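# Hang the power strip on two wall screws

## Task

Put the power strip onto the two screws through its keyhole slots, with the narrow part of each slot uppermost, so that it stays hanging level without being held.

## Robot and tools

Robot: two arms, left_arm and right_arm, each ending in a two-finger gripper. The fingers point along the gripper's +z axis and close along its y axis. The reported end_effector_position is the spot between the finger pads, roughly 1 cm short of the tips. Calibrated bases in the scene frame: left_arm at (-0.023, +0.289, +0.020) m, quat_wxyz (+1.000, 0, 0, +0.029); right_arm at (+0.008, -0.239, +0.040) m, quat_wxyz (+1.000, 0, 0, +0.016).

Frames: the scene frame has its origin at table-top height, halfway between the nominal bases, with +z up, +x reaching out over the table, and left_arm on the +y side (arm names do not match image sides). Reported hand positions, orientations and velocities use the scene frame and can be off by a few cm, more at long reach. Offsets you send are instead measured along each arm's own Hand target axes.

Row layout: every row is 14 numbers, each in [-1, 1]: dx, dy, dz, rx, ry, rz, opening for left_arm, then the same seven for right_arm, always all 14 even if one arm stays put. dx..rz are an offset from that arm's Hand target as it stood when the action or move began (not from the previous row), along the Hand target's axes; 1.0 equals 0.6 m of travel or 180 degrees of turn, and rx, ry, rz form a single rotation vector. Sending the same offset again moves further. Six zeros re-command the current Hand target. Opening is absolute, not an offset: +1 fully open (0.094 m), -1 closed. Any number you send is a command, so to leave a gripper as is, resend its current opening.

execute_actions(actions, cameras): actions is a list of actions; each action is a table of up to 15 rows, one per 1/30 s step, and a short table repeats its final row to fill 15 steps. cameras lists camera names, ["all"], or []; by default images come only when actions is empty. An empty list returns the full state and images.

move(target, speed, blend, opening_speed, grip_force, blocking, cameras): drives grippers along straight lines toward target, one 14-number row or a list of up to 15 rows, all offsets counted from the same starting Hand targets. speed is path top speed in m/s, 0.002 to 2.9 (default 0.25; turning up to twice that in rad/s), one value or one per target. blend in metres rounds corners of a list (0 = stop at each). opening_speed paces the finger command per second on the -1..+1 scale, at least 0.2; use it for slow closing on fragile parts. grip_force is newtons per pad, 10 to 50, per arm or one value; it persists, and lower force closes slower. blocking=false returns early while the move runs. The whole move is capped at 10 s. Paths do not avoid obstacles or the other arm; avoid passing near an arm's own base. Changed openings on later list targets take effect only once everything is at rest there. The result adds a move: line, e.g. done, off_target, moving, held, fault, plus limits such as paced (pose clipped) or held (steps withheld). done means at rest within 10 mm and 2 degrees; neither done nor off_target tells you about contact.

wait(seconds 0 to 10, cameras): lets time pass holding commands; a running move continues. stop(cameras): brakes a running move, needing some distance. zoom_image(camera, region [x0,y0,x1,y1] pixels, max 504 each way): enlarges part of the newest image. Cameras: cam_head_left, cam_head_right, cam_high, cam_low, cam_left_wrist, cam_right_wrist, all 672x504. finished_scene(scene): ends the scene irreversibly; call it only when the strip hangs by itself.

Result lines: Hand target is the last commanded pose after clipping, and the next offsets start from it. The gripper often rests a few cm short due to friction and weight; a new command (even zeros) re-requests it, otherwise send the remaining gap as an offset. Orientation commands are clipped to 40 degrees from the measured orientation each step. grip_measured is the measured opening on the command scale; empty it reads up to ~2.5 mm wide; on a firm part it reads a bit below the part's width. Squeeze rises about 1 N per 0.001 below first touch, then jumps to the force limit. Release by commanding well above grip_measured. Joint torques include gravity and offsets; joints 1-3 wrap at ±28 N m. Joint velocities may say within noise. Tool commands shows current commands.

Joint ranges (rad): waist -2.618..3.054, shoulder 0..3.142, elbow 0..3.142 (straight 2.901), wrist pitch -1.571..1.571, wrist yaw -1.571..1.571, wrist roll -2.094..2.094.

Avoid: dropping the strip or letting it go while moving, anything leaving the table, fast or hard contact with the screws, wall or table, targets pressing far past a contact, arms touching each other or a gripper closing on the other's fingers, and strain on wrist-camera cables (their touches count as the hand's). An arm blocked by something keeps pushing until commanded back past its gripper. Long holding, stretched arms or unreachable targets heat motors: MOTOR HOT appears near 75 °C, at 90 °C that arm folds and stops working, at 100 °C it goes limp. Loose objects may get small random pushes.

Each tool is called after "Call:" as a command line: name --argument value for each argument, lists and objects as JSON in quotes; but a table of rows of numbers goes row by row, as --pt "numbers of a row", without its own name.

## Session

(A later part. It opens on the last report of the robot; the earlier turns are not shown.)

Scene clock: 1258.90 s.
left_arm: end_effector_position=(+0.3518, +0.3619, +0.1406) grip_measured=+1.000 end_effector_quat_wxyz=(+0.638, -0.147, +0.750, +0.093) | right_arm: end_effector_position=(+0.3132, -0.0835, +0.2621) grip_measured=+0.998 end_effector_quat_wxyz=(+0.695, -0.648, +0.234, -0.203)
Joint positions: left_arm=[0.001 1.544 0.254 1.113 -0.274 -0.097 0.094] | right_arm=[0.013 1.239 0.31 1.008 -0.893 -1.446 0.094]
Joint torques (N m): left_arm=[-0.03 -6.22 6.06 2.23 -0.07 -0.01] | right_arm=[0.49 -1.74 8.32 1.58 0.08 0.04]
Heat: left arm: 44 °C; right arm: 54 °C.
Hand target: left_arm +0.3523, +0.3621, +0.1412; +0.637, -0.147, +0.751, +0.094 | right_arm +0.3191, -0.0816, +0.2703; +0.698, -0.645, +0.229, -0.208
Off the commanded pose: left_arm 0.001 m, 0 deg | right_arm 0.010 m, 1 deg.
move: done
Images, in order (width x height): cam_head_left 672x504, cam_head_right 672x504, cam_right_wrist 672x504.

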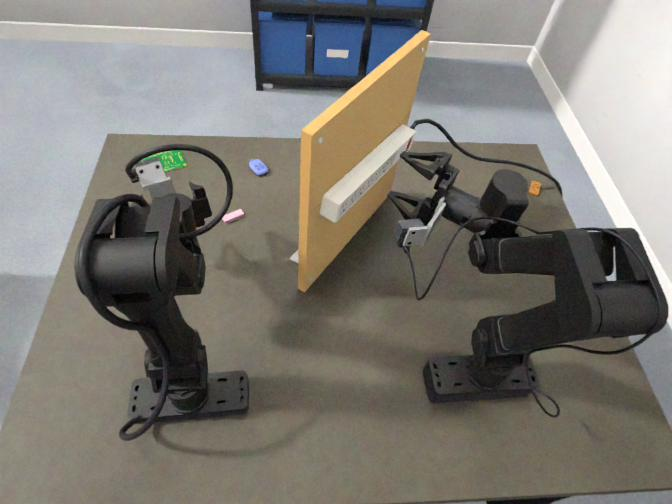

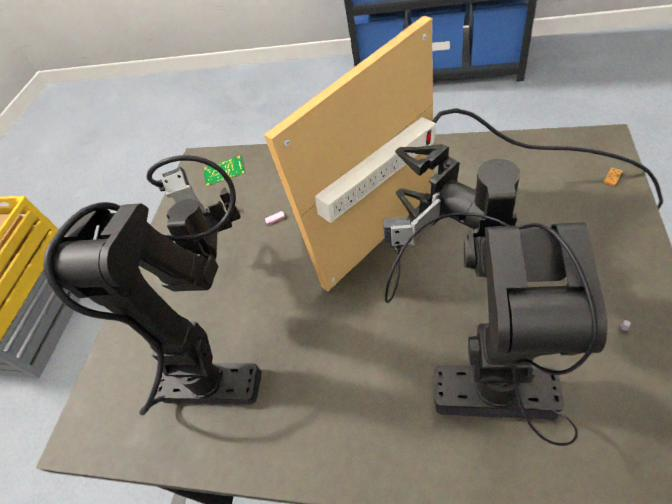

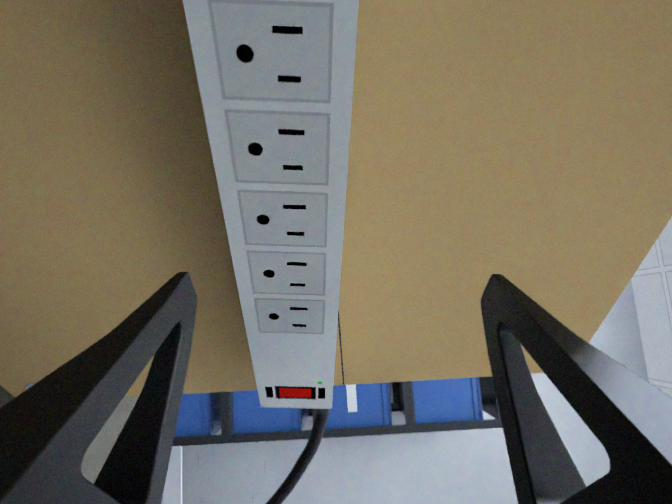

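Call:
move --target '[0,0,0,0,0,0,1, 0.007,0.012,0.066,0.0,0.0,0.0,1.0]' --speed 0.06 --cameras '["cam_head_left","cam_right_wrist"]'

Call:
zoom_image --camera "cam_head_left" --region '[310, 110, 440, 240]'

Scene clock: 1274.43 s.
left_arm: end_effector_position=(+0.3518, +0.3619, +0.1406) grip_measured=+1.000 end_effector_quat_wxyz=(+0.638, -0.147, +0.750, +0.093) | right_arm: end_effector_position=(+0.3395, -0.0543, +0.2586) grip_measured=+0.998 end_effector_quat_wxyz=(+0.695, -0.649, +0.233, -0.204)
Joint positions: left_arm=[0.001 1.544 0.254 1.113 -0.274 -0.097 0.094] | right_arm=[0.136 1.401 0.401 1.069 -0.771 -1.463 0.094]
Joint torques (N m): left_arm=[-0.02 -6.22 6.06 2.24 -0.06 0] | right_arm=[0.51 -2.67 8.13 1.67 0.04 0.04]
Heat: left arm: 44 °C; right arm: 56 °C.
Hand target: left_arm +0.3523, +0.3621, +0.1412; +0.637, -0.147, +0.751, +0.094 | right_arm +0.3457, -0.0516, +0.2653; +0.698, -0.645, +0.229, -0.207
Off the commanded pose: left_arm 0.001 m, 0 deg | right_arm 0.010 m, 1 deg.
move: done
Images, in order (width x height): cam_head_left 672x504, cam_right_wrist 672x504.

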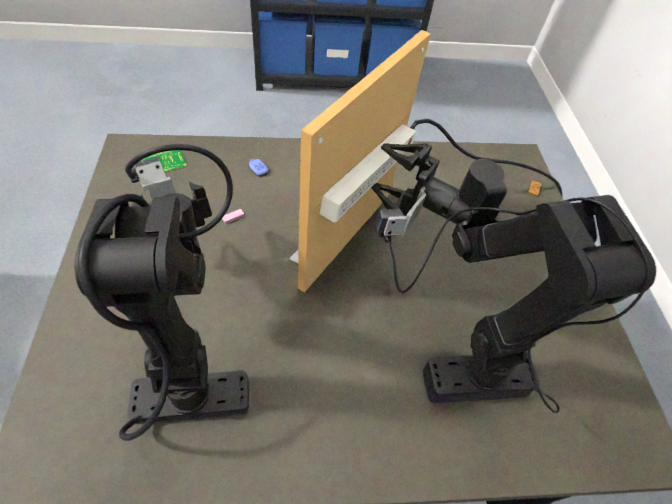

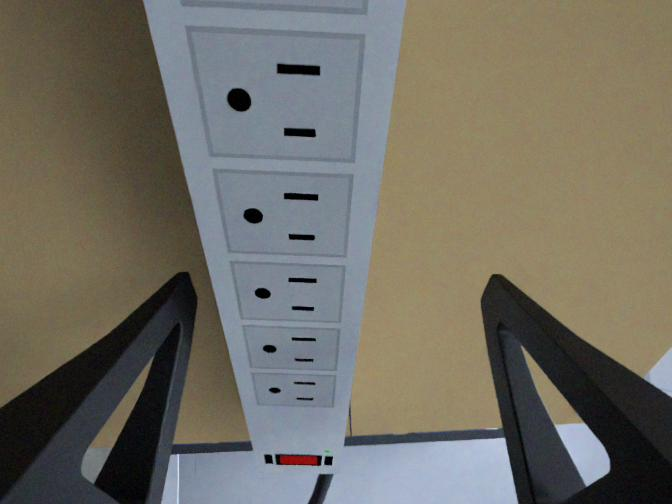

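Scaled by 3.877.

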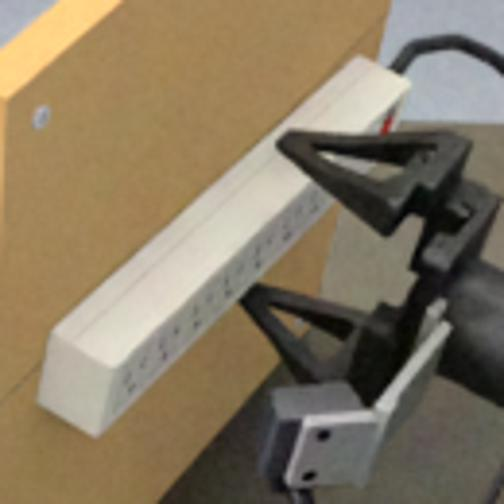

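Call:
move --target '[0,0,0,0,0,0,1, 0.001,0.0233,0.0287,0.0,0.0,0.0,1.0]' --speed 0.04 --cameras '["cam_head_left","cam_right_wrist"]'

Call:
zoom_image --camera "cam_head_left" --region '[310, 110, 440, 240]'

Scene clock: 1281.90 s.
left_arm: end_effector_position=(+0.3518, +0.3619, +0.1406) grip_measured=+1.000 end_effector_quat_wxyz=(+0.638, -0.147, +0.750, +0.093) | right_arm: end_effector_position=(+0.3500, -0.0402, +0.2468) grip_measured=+0.998 end_effector_quat_wxyz=(+0.695, -0.649, +0.233, -0.205)
Joint positions: left_arm=[0.001 1.544 0.254 1.113 -0.274 -0.097 0.094] | right_arm=[0.187 1.509 0.424 1.151 -0.72 -1.469 0.094]
Joint torques (N m): left_arm=[-0.02 -6.22 6.08 2.23 -0.06 -0.01] | right_arm=[0.5 -3.26 7.8 1.68 0.07 0.04]
Heat: left arm: 44 °C; right arm: 55 °C.
Hand target: left_arm +0.3523, +0.3621, +0.1412; +0.637, -0.147, +0.751, +0.094 | right_arm +0.3562, -0.0369, +0.2525; +0.698, -0.645, +0.229, -0.208
Off the commanded pose: left_arm 0.001 m, 0 deg | right_arm 0.009 m, 1 deg.
move: done
Images, in order (width x height): cam_head_left 672x504, cam_right_wrist 672x504.

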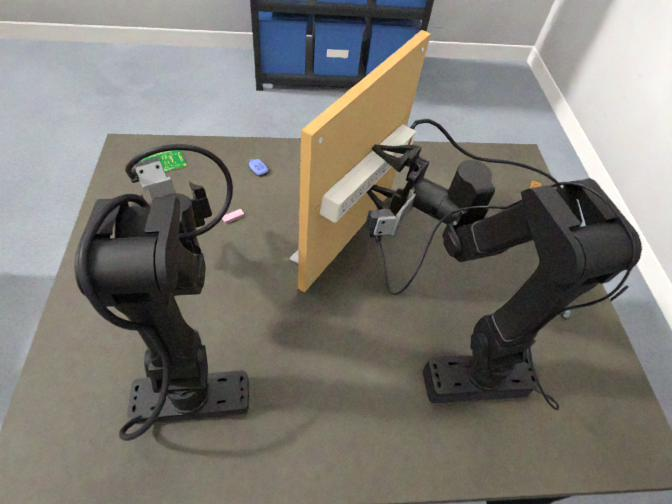

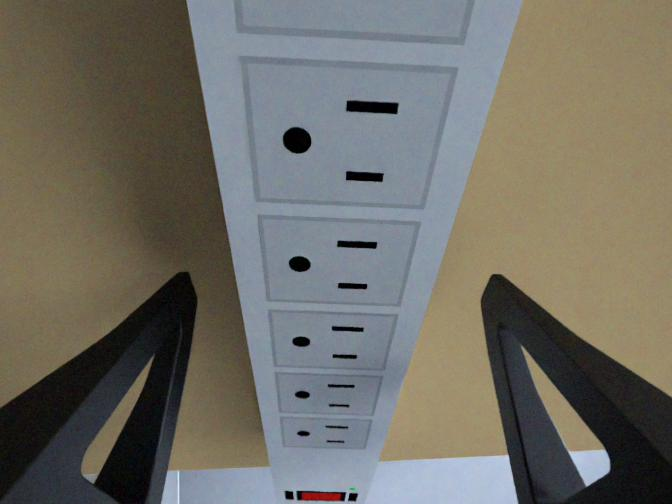

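Scaled by 3.877.

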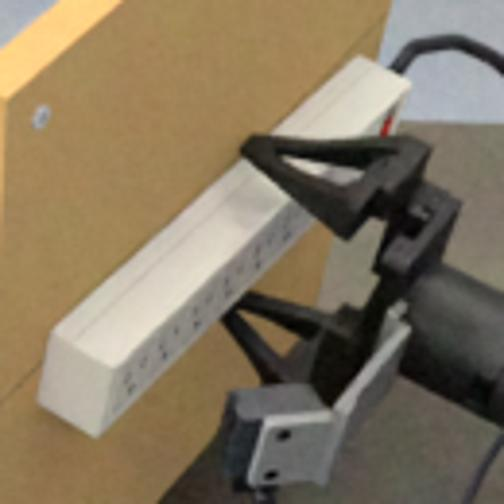

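Call:
move --target '[0,0,0,0,0,0,1, 0.0,0.006,0.002,0.0,0.0,0.004,1.0]' --speed 0.04 --cameras '["cam_right_wrist"]'

Scene clock: 1286.83 s.
left_arm: end_effector_position=(+0.3518, +0.3619, +0.1406) grip_measured=+1.000 end_effector_quat_wxyz=(+0.638, -0.147, +0.750, +0.093) | right_arm: end_effector_position=(+0.3512, -0.0389, +0.2444) grip_measured=+0.998 end_effector_quat_wxyz=(+0.695, -0.648, +0.232, -0.206)
Joint positions: left_arm=[0.001 1.544 0.254 1.113 -0.274 -0.097 0.094] | right_arm=[0.191 1.529 0.424 1.172 -0.716 -1.469 0.094]
Joint torques (N m): left_arm=[-0.02 -6.22 6.08 2.23 -0.06 -0.01] | right_arm=[0.53 -3.23 7.51 1.72 0.06 0.13]
Heat: left arm: 44 °C; right arm: 55 °C.
Hand target: left_arm +0.3523, +0.3621, +0.1412; +0.637, -0.147, +0.751, +0.094 | right_arm +0.3569, -0.0356, +0.2489; +0.700, -0.644, +0.233, -0.203
Off the commanded pose: left_arm 0.001 m, 0 deg | right_arm 0.008 m, 1 deg.
move: done
Images, in order (width x height): cam_right_wrist 672x504.

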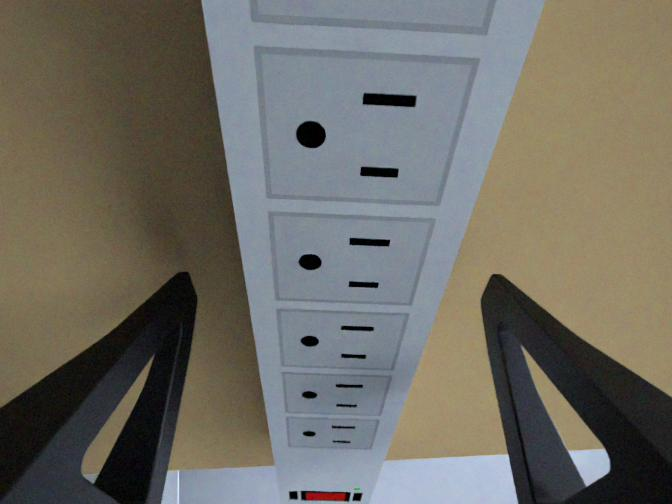

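Call:
move --target '[0,0,0,0,0,0,1, 0.0,0.0,0.0,0.0,0.0,0.0,0.1]' --grip_force 20 --opening_speed 0.4

Call:
move --target '[0,0,0,0,0,0,1, 0.0,0.0,0.0,0.0,0.0,0.0,-0.08]' --grip_force 20 --opening_speed 0.2 --cameras '["cam_head_left","cam_right_wrist"]'

Call:
zoom_image --camera "cam_head_left" --region '[310, 110, 440, 240]'

Scene clock: 1298.17 s.
left_arm: end_effector_position=(+0.3518, +0.3619, +0.1406) grip_measured=+1.000 end_effector_quat_wxyz=(+0.638, -0.147, +0.750, +0.093) | right_arm: end_effector_position=(+0.3512, -0.0389, +0.2445) grip_measured=+0.102 end_effector_quat_wxyz=(+0.695, -0.648, +0.232, -0.206)
Joint positions: left_arm=[0.001 1.544 0.254 1.113 -0.274 -0.097 0.094] | right_arm=[0.191 1.529 0.424 1.173 -0.716 -1.469 0.052]
Joint torques (N m): left_arm=[-0.05 -6.22 6.06 2.23 -0.06 -0.01] | right_arm=[0.57 -3.26 7.51 1.66 0.07 0.14]
Heat: left arm: 44 °C; right arm: 53 °C.
Hand target: left_arm +0.3523, +0.3621, +0.1412; +0.637, -0.147, +0.751, +0.094 | right_arm +0.3569, -0.0356, +0.2489; +0.700, -0.644, +0.233, -0.203
Off the commanded pose: left_arm 0.001 m, 0 deg | right_arm 0.008 m, 1 deg.
grip_force (N): 20, 20
move: done

Scene clock: 1299.27 s.
left_arm: end_effector_position=(+0.3518, +0.3619, +0.1406) grip_measured=+1.000 end_effector_quat_wxyz=(+0.638, -0.147, +0.750, +0.093) | right_arm: end_effector_position=(+0.3512, -0.0389, +0.2442) grip_measured=-0.037 end_effector_quat_wxyz=(+0.696, -0.648, +0.234, -0.203)
Joint positions: left_arm=[0.001 1.544 0.254 1.113 -0.274 -0.097 0.094] | right_arm=[0.191 1.529 0.424 1.172 -0.716 -1.464 0.045]
Joint torques (N m): left_arm=[-0.03 -6.23 6.06 2.23 -0.06 -0.01] | right_arm=[0.57 -3.18 7.54 1.69 0.07 0.09]
Heat: left arm: 44 °C; right arm: 53 °C.
Hand target: left_arm +0.3523, +0.3621, +0.1412; +0.637, -0.147, +0.751, +0.094 | right_arm +0.3569, -0.0356, +0.2489; +0.700, -0.644, +0.233, -0.203
Off the commanded pose: left_arm 0.001 m, 0 deg | right_arm 0.008 m, 1 deg.
grip_force (N): 20, 20
move: done
Images, in order (width x height): cam_head_left 672x504, cam_right_wrist 672x504.

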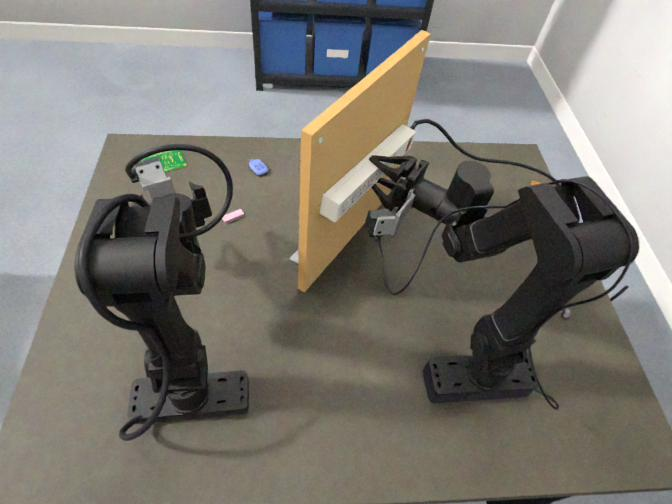

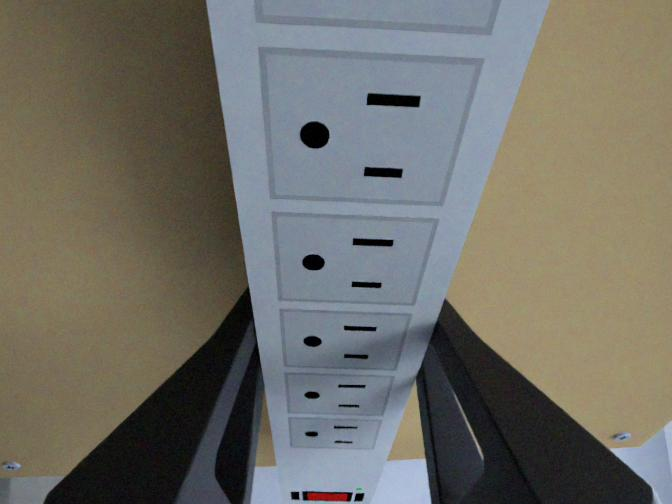

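Scaled by 3.877.

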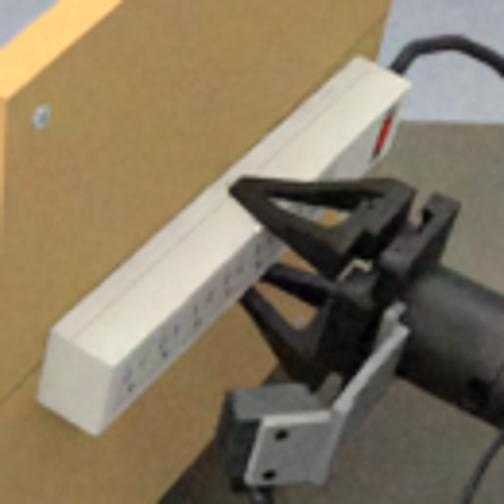

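Call:
move --target '[0,0,0,0,0,0,1, 0.0,0.0,0.0,0.0,0.0,0.0,-0.15]' --grip_force 50 --opening_speed 0.2 --cameras '["cam_head_left","cam_head_right","cam_right_wrist"]'

Call:
zoom_image --camera "cam_head_left" --region '[310, 110, 440, 240]'

Scene clock: 1304.43 s.
left_arm: end_effector_position=(+0.3518, +0.3619, +0.1406) grip_measured=+1.000 end_effector_quat_wxyz=(+0.638, -0.147, +0.750, +0.093) | right_arm: end_effector_position=(+0.3512, -0.0389, +0.2442) grip_measured=-0.058 end_effector_quat_wxyz=(+0.696, -0.647, +0.235, -0.203)
Joint positions: left_arm=[0.001 1.544 0.254 1.113 -0.274 -0.097 0.094] | right_arm=[0.191 1.529 0.424 1.172 -0.716 -1.461 0.044]
Joint torques (N m): left_arm=[-0.03 -6.23 6.06 2.24 -0.06 0] | right_arm=[0.57 -3.32 7.5 1.68 0.08 0.08]
Heat: left arm: 44 °C; right arm: 53 °C.
Hand target: left_arm +0.3523, +0.3621, +0.1412; +0.637, -0.147, +0.751, +0.094 | right_arm +0.3569, -0.0356, +0.2489; +0.700, -0.644, +0.233, -0.203
Off the commanded pose: left_arm 0.001 m, 0 deg | right_arm 0.008 m, 1 deg.
move: done
Images, in order (width x height): cam_head_left 672x504, cam_head_right 672x504, cam_right_wrist 672x504.

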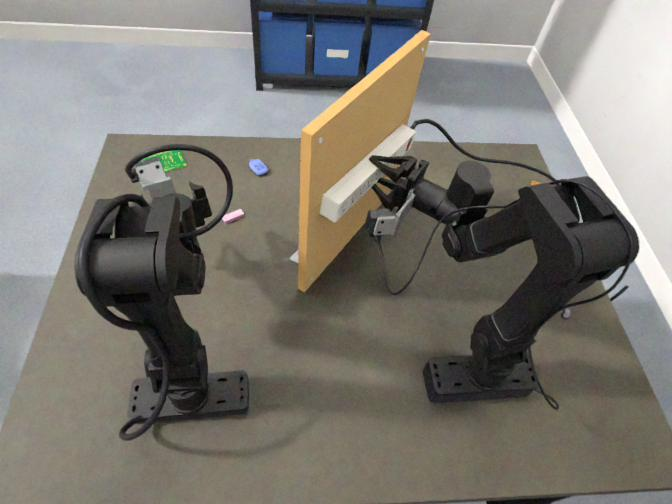

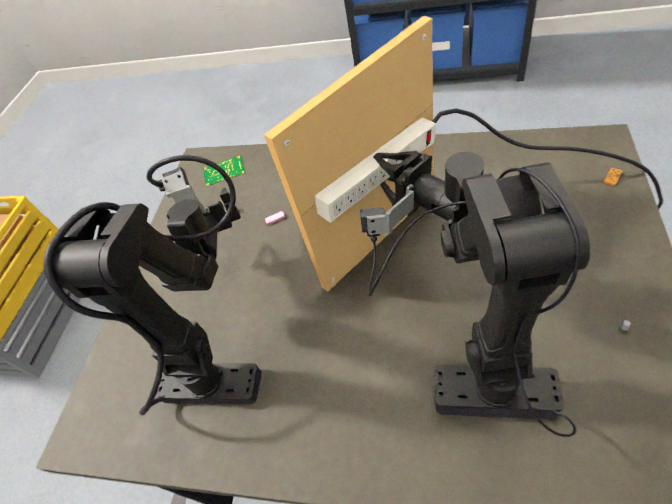

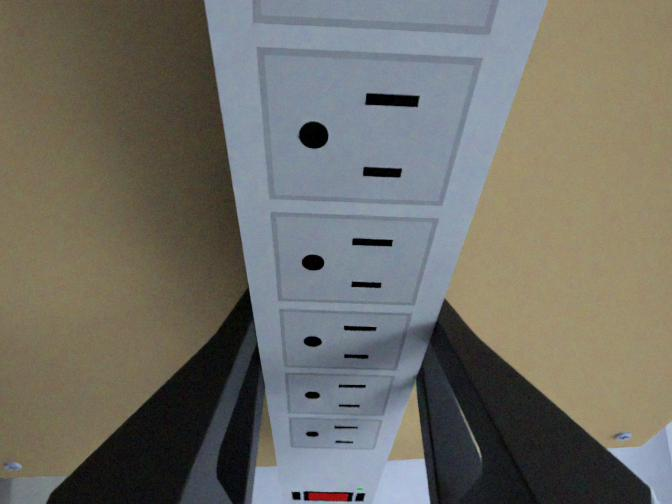

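Scaled by 3.877.

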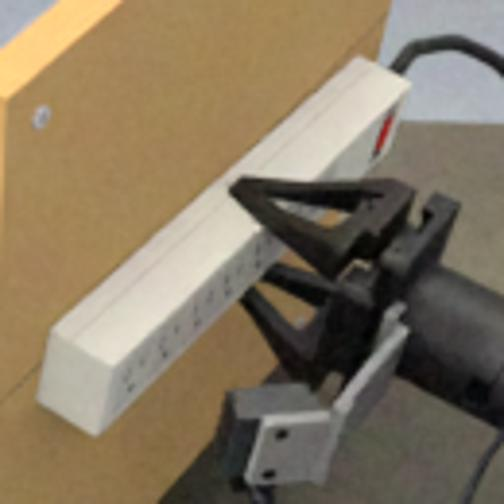

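Call:
zoom_image --camera "cam_right_wrist" --region '[190, 0, 560, 280]'

Call:
zoom_image --camera "cam_right_wrist" --region '[230, 300, 450, 504]'

Call:
zoom_image --camera "cam_head_left" --region '[310, 150, 380, 220]'

Call:
zoom_image --camera "cam_head_left" --region '[360, 90, 430, 160]'

Scaled by 1.362.

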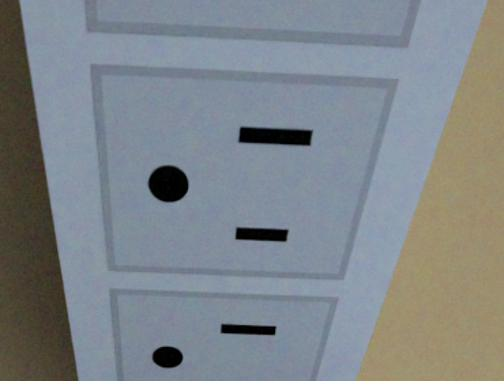

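Scaled by 2.291.

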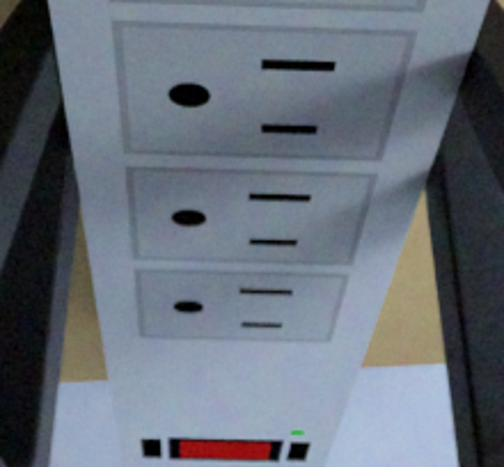

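Scaled by 7.200.

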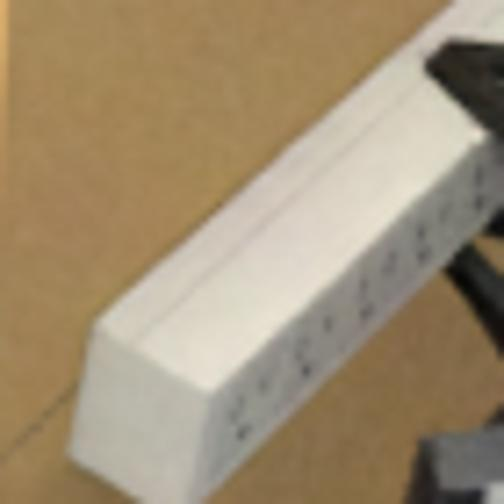

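Scaled by 7.200.

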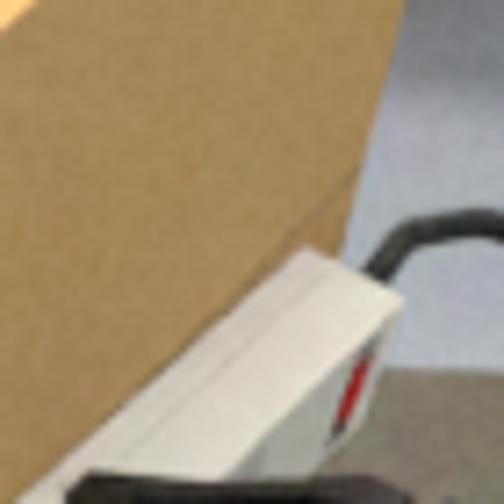

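Call:
move --target '[0,0,0,0,0,0,1, 0.0,0.0,0.006,-0.025,0.0,0.0,-0.15]' --speed 0.03

Call:
wait --seconds 0.1 --cameras '["cam_head_left","cam_head_right"]'

Call:
zoom_image --camera "cam_head_left" --region '[310, 150, 380, 220]'

Call:
zoom_image --camera "cam_head_left" --region '[360, 90, 430, 160]'

Scene clock: 1338.40 s.
left_arm: end_effector_position=(+0.3518, +0.3619, +0.1406) grip_measured=+1.000 end_effector_quat_wxyz=(+0.638, -0.147, +0.750, +0.093) | right_arm: end_effector_position=(+0.3520, -0.0380, +0.2444) grip_measured=-0.058 end_effector_quat_wxyz=(+0.680, -0.665, +0.240, -0.196)
Joint positions: left_arm=[0.001 1.544 0.254 1.113 -0.274 -0.097 0.094] | right_arm=[0.191 1.474 0.455 1.021 -0.721 -1.504 0.044]
Joint torques (N m): left_arm=[-0.03 -6.22 6.06 2.23 -0.07 0] | right_arm=[1.01 -4.72 9.37 1.03 0.08 -0.14]
Heat: left arm: 44 °C; right arm: 52 °C.
Hand target: left_arm +0.3523, +0.3621, +0.1412; +0.637, -0.147, +0.751, +0.094 | right_arm +0.3590, -0.0327, +0.2491; +0.674, -0.671, +0.241, -0.194
Off the commanded pose: left_arm 0.001 m, 0 deg | right_arm 0.010 m, 1 deg.
move: done

Scene clock: 1338.50 s.
left_arm: end_effector_position=(+0.3518, +0.3619, +0.1406) grip_measured=+1.000 end_effector_quat_wxyz=(+0.638, -0.147, +0.750, +0.093) | right_arm: end_effector_position=(+0.3520, -0.0380, +0.2443) grip_measured=-0.058 end_effector_quat_wxyz=(+0.680, -0.665, +0.240, -0.196)
Joint positions: left_arm=[0.001 1.544 0.254 1.113 -0.274 -0.097 0.094] | right_arm=[0.191 1.474 0.455 1.021 -0.721 -1.504 0.044]
Joint torques (N m): left_arm=[-0.02 -6.22 6.06 2.23 -0.07 -0.01] | right_arm=[1.01 -4.74 9.43 1.03 0.09 -0.13]
Heat: left arm: 44 °C; right arm: 53 °C.
Hand target: left_arm +0.3523, +0.3621, +0.1412; +0.637, -0.147, +0.751, +0.094 | right_arm +0.3590, -0.0327, +0.2491; +0.674, -0.671, +0.241, -0.194
Tool commands: left_gripper/opening=+1.0 right_gripper/opening=-0.15
Off the commanded pose: left_arm 0.001 m, 0 deg | right_arm 0.010 m, 1 deg.
wait: 0.10 s; no rest
Images, in order (width x height): cam_head_left 672x504, cam_head_right 672x504.

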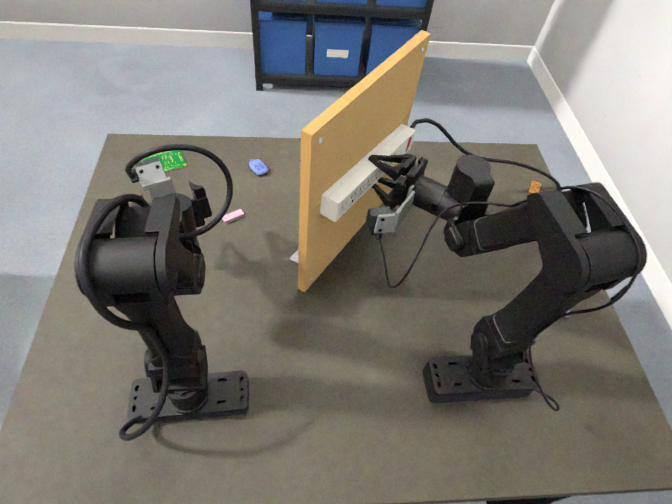

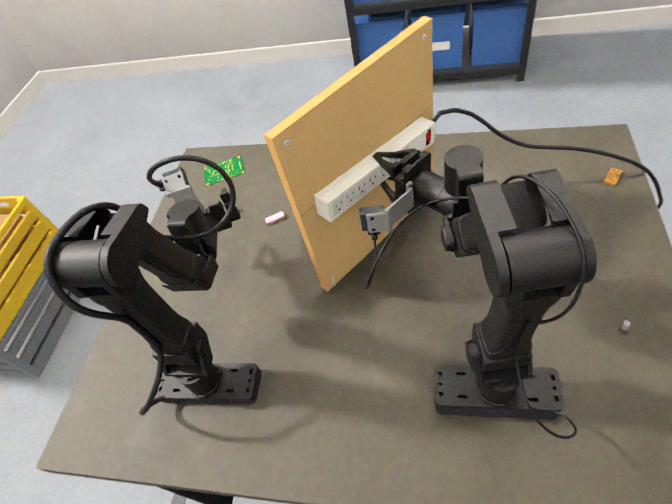

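Scaled by 7.200.

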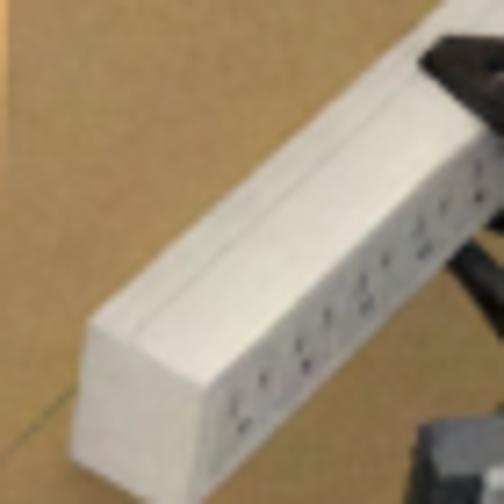

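Scaled by 7.200.

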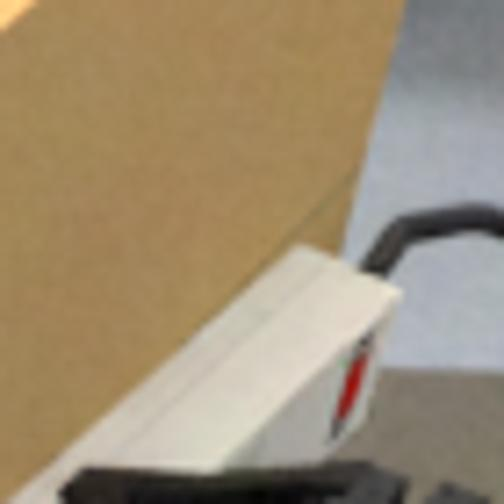

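Call:
move --target '[0,0,0,0,0,0,1, 0.0,0.0,0.004,-0.022,0.0,0.0,-0.15]' --speed 0.03

Call:
wait --seconds 0.1 --cameras '["cam_head_left","cam_head_right"]'

Call:
zoom_image --camera "cam_head_left" --region '[310, 150, 380, 220]'

Call:
zoom_image --camera "cam_head_left" --region '[360, 90, 430, 160]'

Call:
zoom_image --camera "cam_head_right" --region '[300, 150, 370, 220]'

Scene clock: 1345.43 s.
left_arm: end_effector_position=(+0.3518, +0.3619, +0.1406) grip_measured=+1.000 end_effector_quat_wxyz=(+0.638, -0.147, +0.750, +0.093) | right_arm: end_effector_position=(+0.3518, -0.0389, +0.2454) grip_measured=-0.058 end_effector_quat_wxyz=(+0.659, -0.685, +0.246, -0.187)
Joint positions: left_arm=[0.001 1.544 0.254 1.113 -0.274 -0.097 0.094] | right_arm=[0.185 1.407 0.497 0.829 -0.731 -1.558 0.044]
Joint torques (N m): left_arm=[-0.05 -6.22 6.06 2.23 -0.06 -0.01] | right_arm=[1.85 -3.34 10.71 1.06 0.21 -0.15]
Heat: left arm: 44 °C; right arm: 55 °C.
Hand target: left_arm +0.3523, +0.3621, +0.1412; +0.637, -0.147, +0.751, +0.094 | right_arm +0.3604, -0.0307, +0.2491; +0.650, -0.694, +0.248, -0.185
Off the commanded pose: left_arm 0.001 m, 0 deg | right_arm 0.012 m, 1 deg.
move: off_target (right_arm)

Scene clock: 1345.53 s.
left_arm: end_effector_position=(+0.3518, +0.3619, +0.1406) grip_measured=+1.000 end_effector_quat_wxyz=(+0.638, -0.147, +0.750, +0.093) | right_arm: end_effector_position=(+0.3518, -0.0389, +0.2454) grip_measured=-0.058 end_effector_quat_wxyz=(+0.659, -0.685, +0.246, -0.187)
Joint positions: left_arm=[0.001 1.544 0.254 1.113 -0.274 -0.097 0.094] | right_arm=[0.185 1.407 0.497 0.829 -0.731 -1.558 0.044]
Joint torques (N m): left_arm=[-0.05 -6.22 6.05 2.23 -0.07 -0.01] | right_arm=[1.84 -3.36 10.62 1.02 0.21 -0.16]
Heat: left arm: 44 °C; right arm: 55 °C.
Hand target: left_arm +0.3523, +0.3621, +0.1412; +0.637, -0.147, +0.751, +0.094 | right_arm +0.3604, -0.0307, +0.2491; +0.650, -0.694, +0.248, -0.185
Tool commands: left_gripper/opening=+1.0 right_gripper/opening=-0.15
Off the commanded pose: left_arm 0.001 m, 0 deg | right_arm 0.012 m, 1 deg.
wait: 0.10 s; no rest
Images, in order (width x height): cam_head_left 672x504, cam_head_right 672x504.

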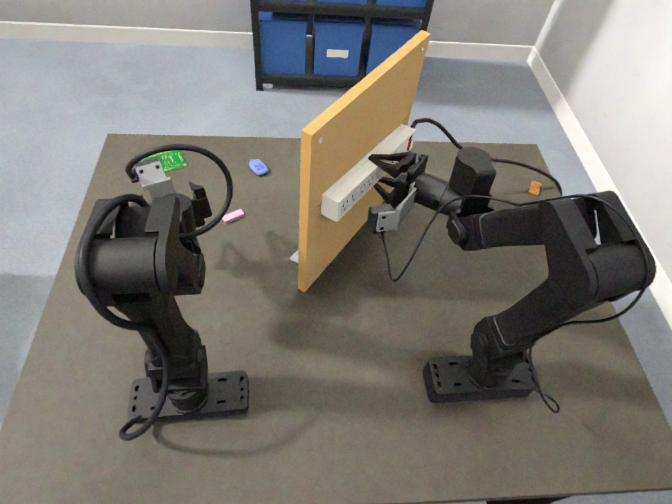

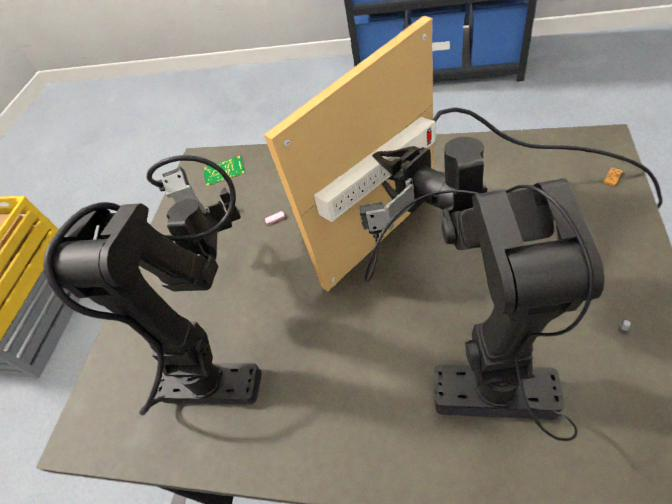

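Scaled by 7.200.

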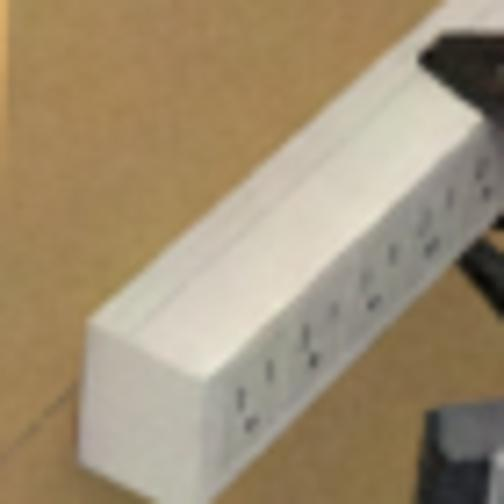

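Scaled by 7.200.

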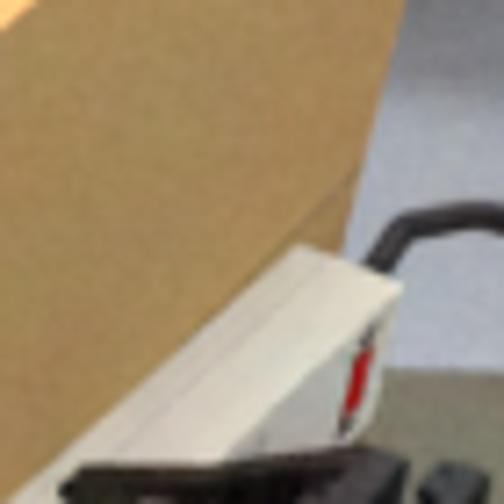

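Scaled by 7.200.

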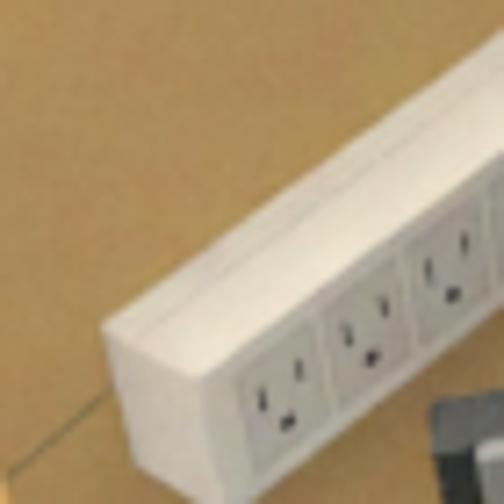

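Call:
execute_actions --actions '[]' --cameras '["cam_head_left", "cam_head_right", "cam_right_wrist"]'

Call:
zoom_image --camera "cam_head_left" --region '[310, 110, 440, 240]'

Scene clock: 1361.30 s.
left_arm: end_effector_position=(+0.3518, +0.3619, +0.1406) grip_measured=+1.000 end_effector_quat_wxyz=(+0.638, -0.147, +0.750, +0.093) | right_arm: end_effector_position=(+0.3518, -0.0389, +0.2454) grip_measured=-0.058 end_effector_quat_wxyz=(+0.659, -0.685, +0.246, -0.187)
Joint positions: left_arm=[0.001 1.544 0.254 1.113 -0.274 -0.097 0.094] | right_arm=[0.185 1.407 0.497 0.829 -0.731 -1.558 0.044]
Joint velocities: within noise
Joint torques (N m): left_arm=[-0.03 -6.22 6.06 2.24 -0.06 0] | right_arm=[1.85 -3.33 10.59 1.02 0.22 -0.14]
Heat: left arm: 44 °C; right arm: 57 °C.
Hand target: left_arm +0.3523, +0.3621, +0.1412; +0.637, -0.147, +0.751, +0.094 | right_arm +0.3604, -0.0307, +0.2491; +0.650, -0.694, +0.248, -0.185
Tool commands: left_gripper/opening=+1.0 right_gripper/opening=-0.15
Off the commanded pose: left_arm 0.001 m, 0 deg | right_arm 0.012 m, 1 deg.
Images, in order (width x height): cam_head_left 672x504, cam_head_right 672x504, cam_right_wrist 672x504.

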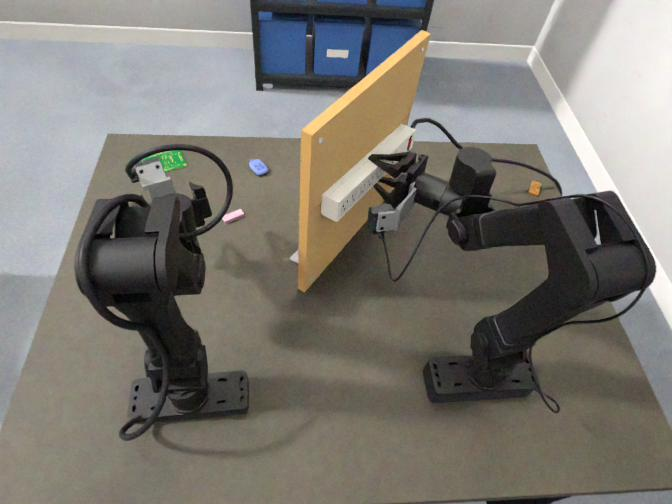

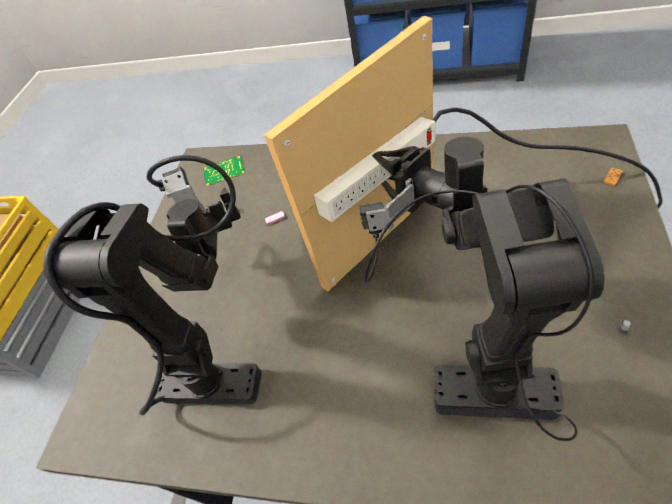

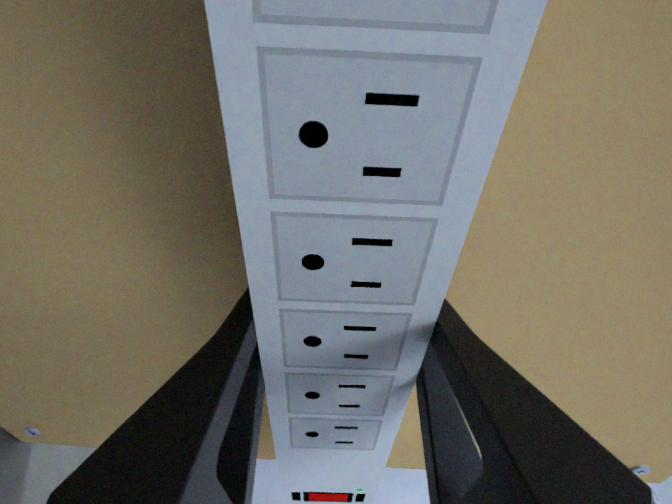

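Scaled by 3.877.

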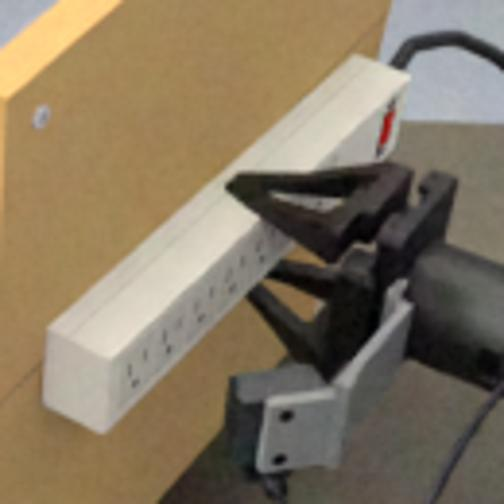

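Call:
move --target '[0,0,0,0,0,0,1,0,0.004,0,0,0,-0.012,-0.15]' --speed 0.05 --cameras '["cam_head_left"]'

Call:
zoom_image --camera "cam_head_left" --region '[310, 150, 380, 220]'

Call:
zoom_image --camera "cam_head_left" --region '[360, 90, 430, 160]'

Scene clock: 1367.17 s.
left_arm: end_effector_position=(+0.3518, +0.3619, +0.1406) grip_measured=+1.000 end_effector_quat_wxyz=(+0.638, -0.147, +0.750, +0.093) | right_arm: end_effector_position=(+0.3518, -0.0389, +0.2454) grip_measured=-0.058 end_effector_quat_wxyz=(+0.659, -0.686, +0.244, -0.189)
Joint positions: left_arm=[0.001 1.544 0.254 1.113 -0.274 -0.097 0.094] | right_arm=[0.185 1.407 0.497 0.829 -0.731 -1.562 0.044]
Joint torques (N m): left_arm=[-0.03 -6.22 6.06 2.24 -0.07 -0.01] | right_arm=[1.84 -2.73 10.09 1.15 0.21 -0.46]
Heat: left arm: 44 °C; right arm: 57 °C.
Hand target: left_arm +0.3523, +0.3621, +0.1412; +0.637, -0.147, +0.751, +0.094 | right_arm +0.3602, -0.0308, +0.2467; +0.647, -0.698, +0.234, -0.198
Off the commanded pose: left_arm 0.001 m, 0 deg | right_arm 0.012 m, 2 deg.
move: off_target (right_arm)
Images, in order (width x height): cam_head_left 672x504.

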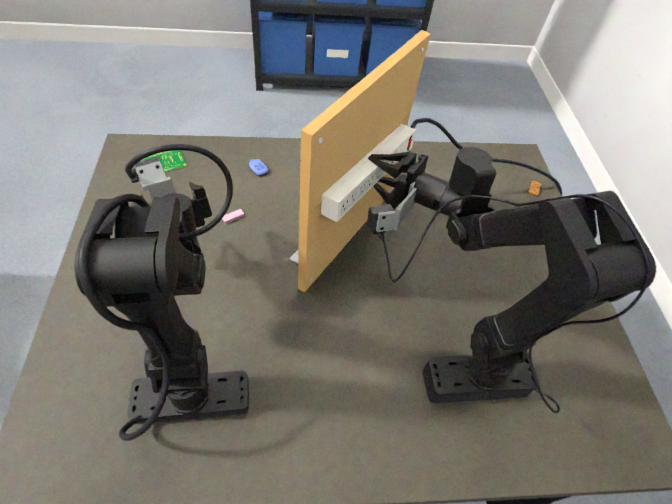

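Scaled by 7.200.

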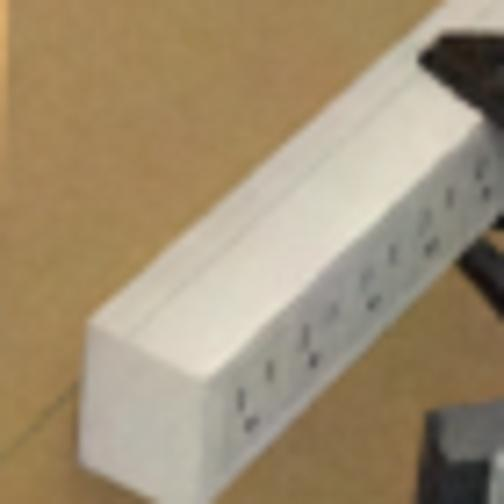

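Scaled by 7.200.

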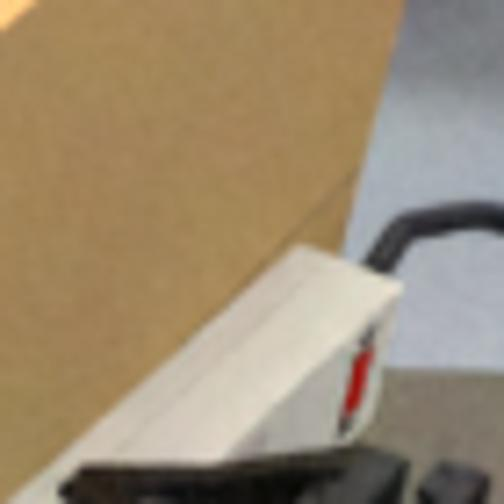

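Call:
move --target '[0,0,0,0,0,0,1,0,0.006,0,0,0,-0.012,-0.15]' --speed 0.05 --cameras '["cam_head_left"]'

Call:
zoom_image --camera "cam_head_left" --region '[310, 150, 380, 220]'

Call:
zoom_image --camera "cam_head_left" --region '[360, 90, 430, 160]'

Scene clock: 1373.50 s.
left_arm: end_effector_position=(+0.3518, +0.3619, +0.1406) grip_measured=+1.000 end_effector_quat_wxyz=(+0.638, -0.147, +0.750, +0.093) | right_arm: end_effector_position=(+0.3518, -0.0390, +0.2449) grip_measured=-0.058 end_effector_quat_wxyz=(+0.657, -0.689, +0.239, -0.194)
Joint positions: left_arm=[0.001 1.544 0.254 1.113 -0.274 -0.097 0.094] | right_arm=[0.185 1.407 0.497 0.827 -0.732 -1.58 0.044]
Joint torques (N m): left_arm=[-0.05 -6.22 6.08 2.23 -0.07 -0.01] | right_arm=[1.83 -1.76 9.35 1.37 0.21 -0.65]
Heat: left arm: 44 °C; right arm: 57 °C.
Hand target: left_arm +0.3523, +0.3621, +0.1412; +0.637, -0.147, +0.751, +0.094 | right_arm +0.3600, -0.0311, +0.2431; +0.643, -0.703, +0.221, -0.210
Off the commanded pose: left_arm 0.001 m, 0 deg | right_arm 0.012 m, 4 deg.
move: off_target (right_arm)
Images, in order (width x height): cam_head_left 672x504.

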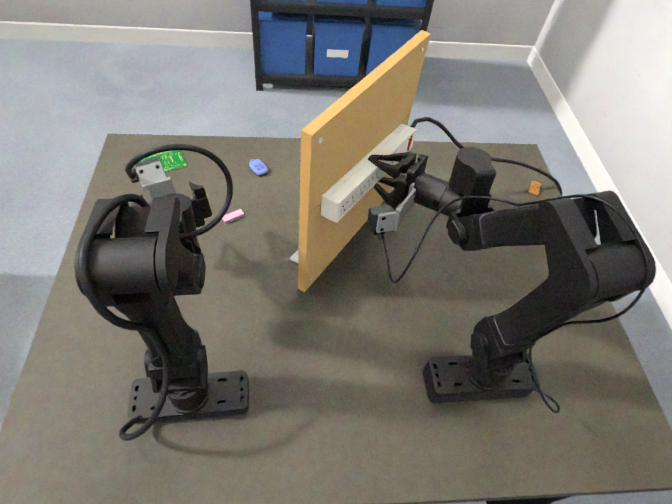

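Scaled by 7.200.

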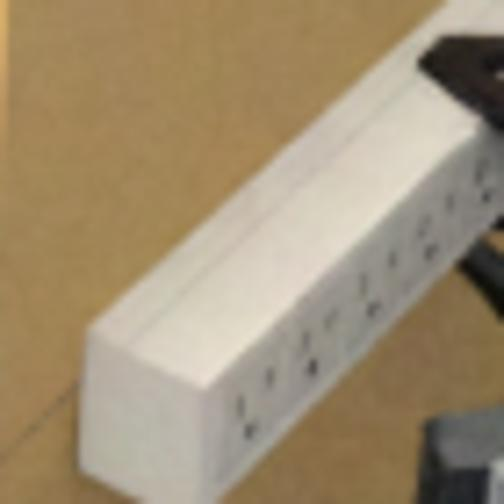

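Scaled by 7.200.

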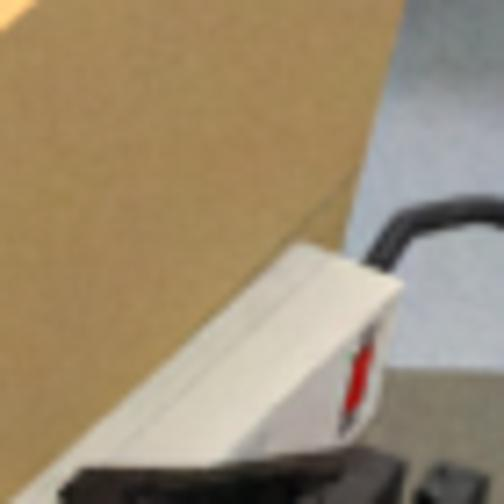

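Call:
move --target '[0,0,0,0,0,0,1,0,0.008,0,0,0,-0.012,-0.15]' --speed 0.05 --cameras '["cam_head_left"]'

Call:
zoom_image --camera "cam_head_left" --region '[310, 150, 380, 220]'

Call:
zoom_image --camera "cam_head_left" --region '[360, 90, 430, 160]'

Scene clock: 1378.53 s.
left_arm: end_effector_position=(+0.3518, +0.3619, +0.1406) grip_measured=+1.000 end_effector_quat_wxyz=(+0.638, -0.147, +0.750, +0.093) | right_arm: end_effector_position=(+0.3521, -0.0391, +0.2429) grip_measured=-0.058 end_effector_quat_wxyz=(+0.653, -0.694, +0.227, -0.203)
Joint positions: left_arm=[0.001 1.544 0.254 1.113 -0.274 -0.097 0.094] | right_arm=[0.182 1.415 0.497 0.83 -0.738 -1.616 0.044]
Joint torques (N m): left_arm=[-0.05 -6.22 6.06 2.23 -0.07 -0.01] | right_arm=[1.89 -1.4 8.54 1.55 0.26 -0.68]
Heat: left arm: 44 °C; right arm: 57 °C.
Hand target: left_arm +0.3523, +0.3621, +0.1412; +0.637, -0.147, +0.751, +0.094 | right_arm +0.3597, -0.0314, +0.2384; +0.639, -0.707, +0.208, -0.222
Off the commanded pose: left_arm 0.001 m, 0 deg | right_arm 0.012 m, 4 deg.
move: off_target (right_arm)
Images, in order (width x height): cam_head_left 672x504.

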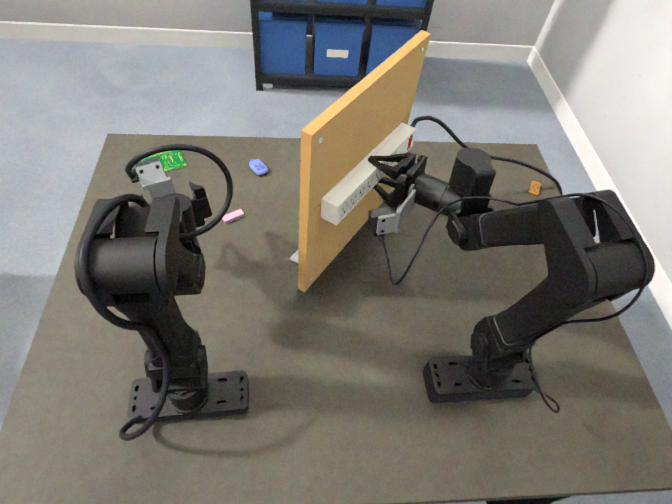

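Scaled by 7.200.

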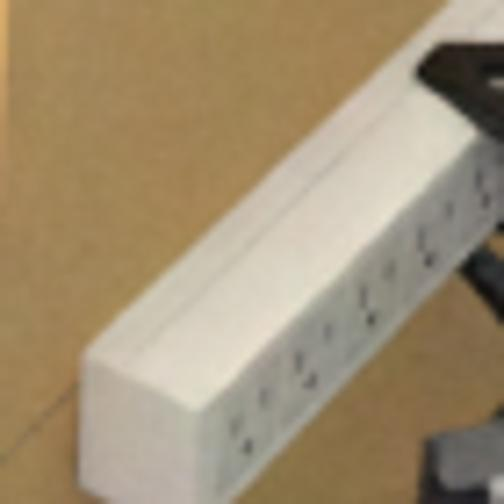

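Scaled by 7.200.

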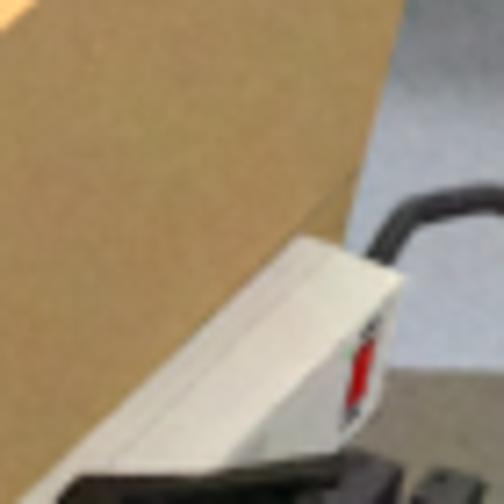

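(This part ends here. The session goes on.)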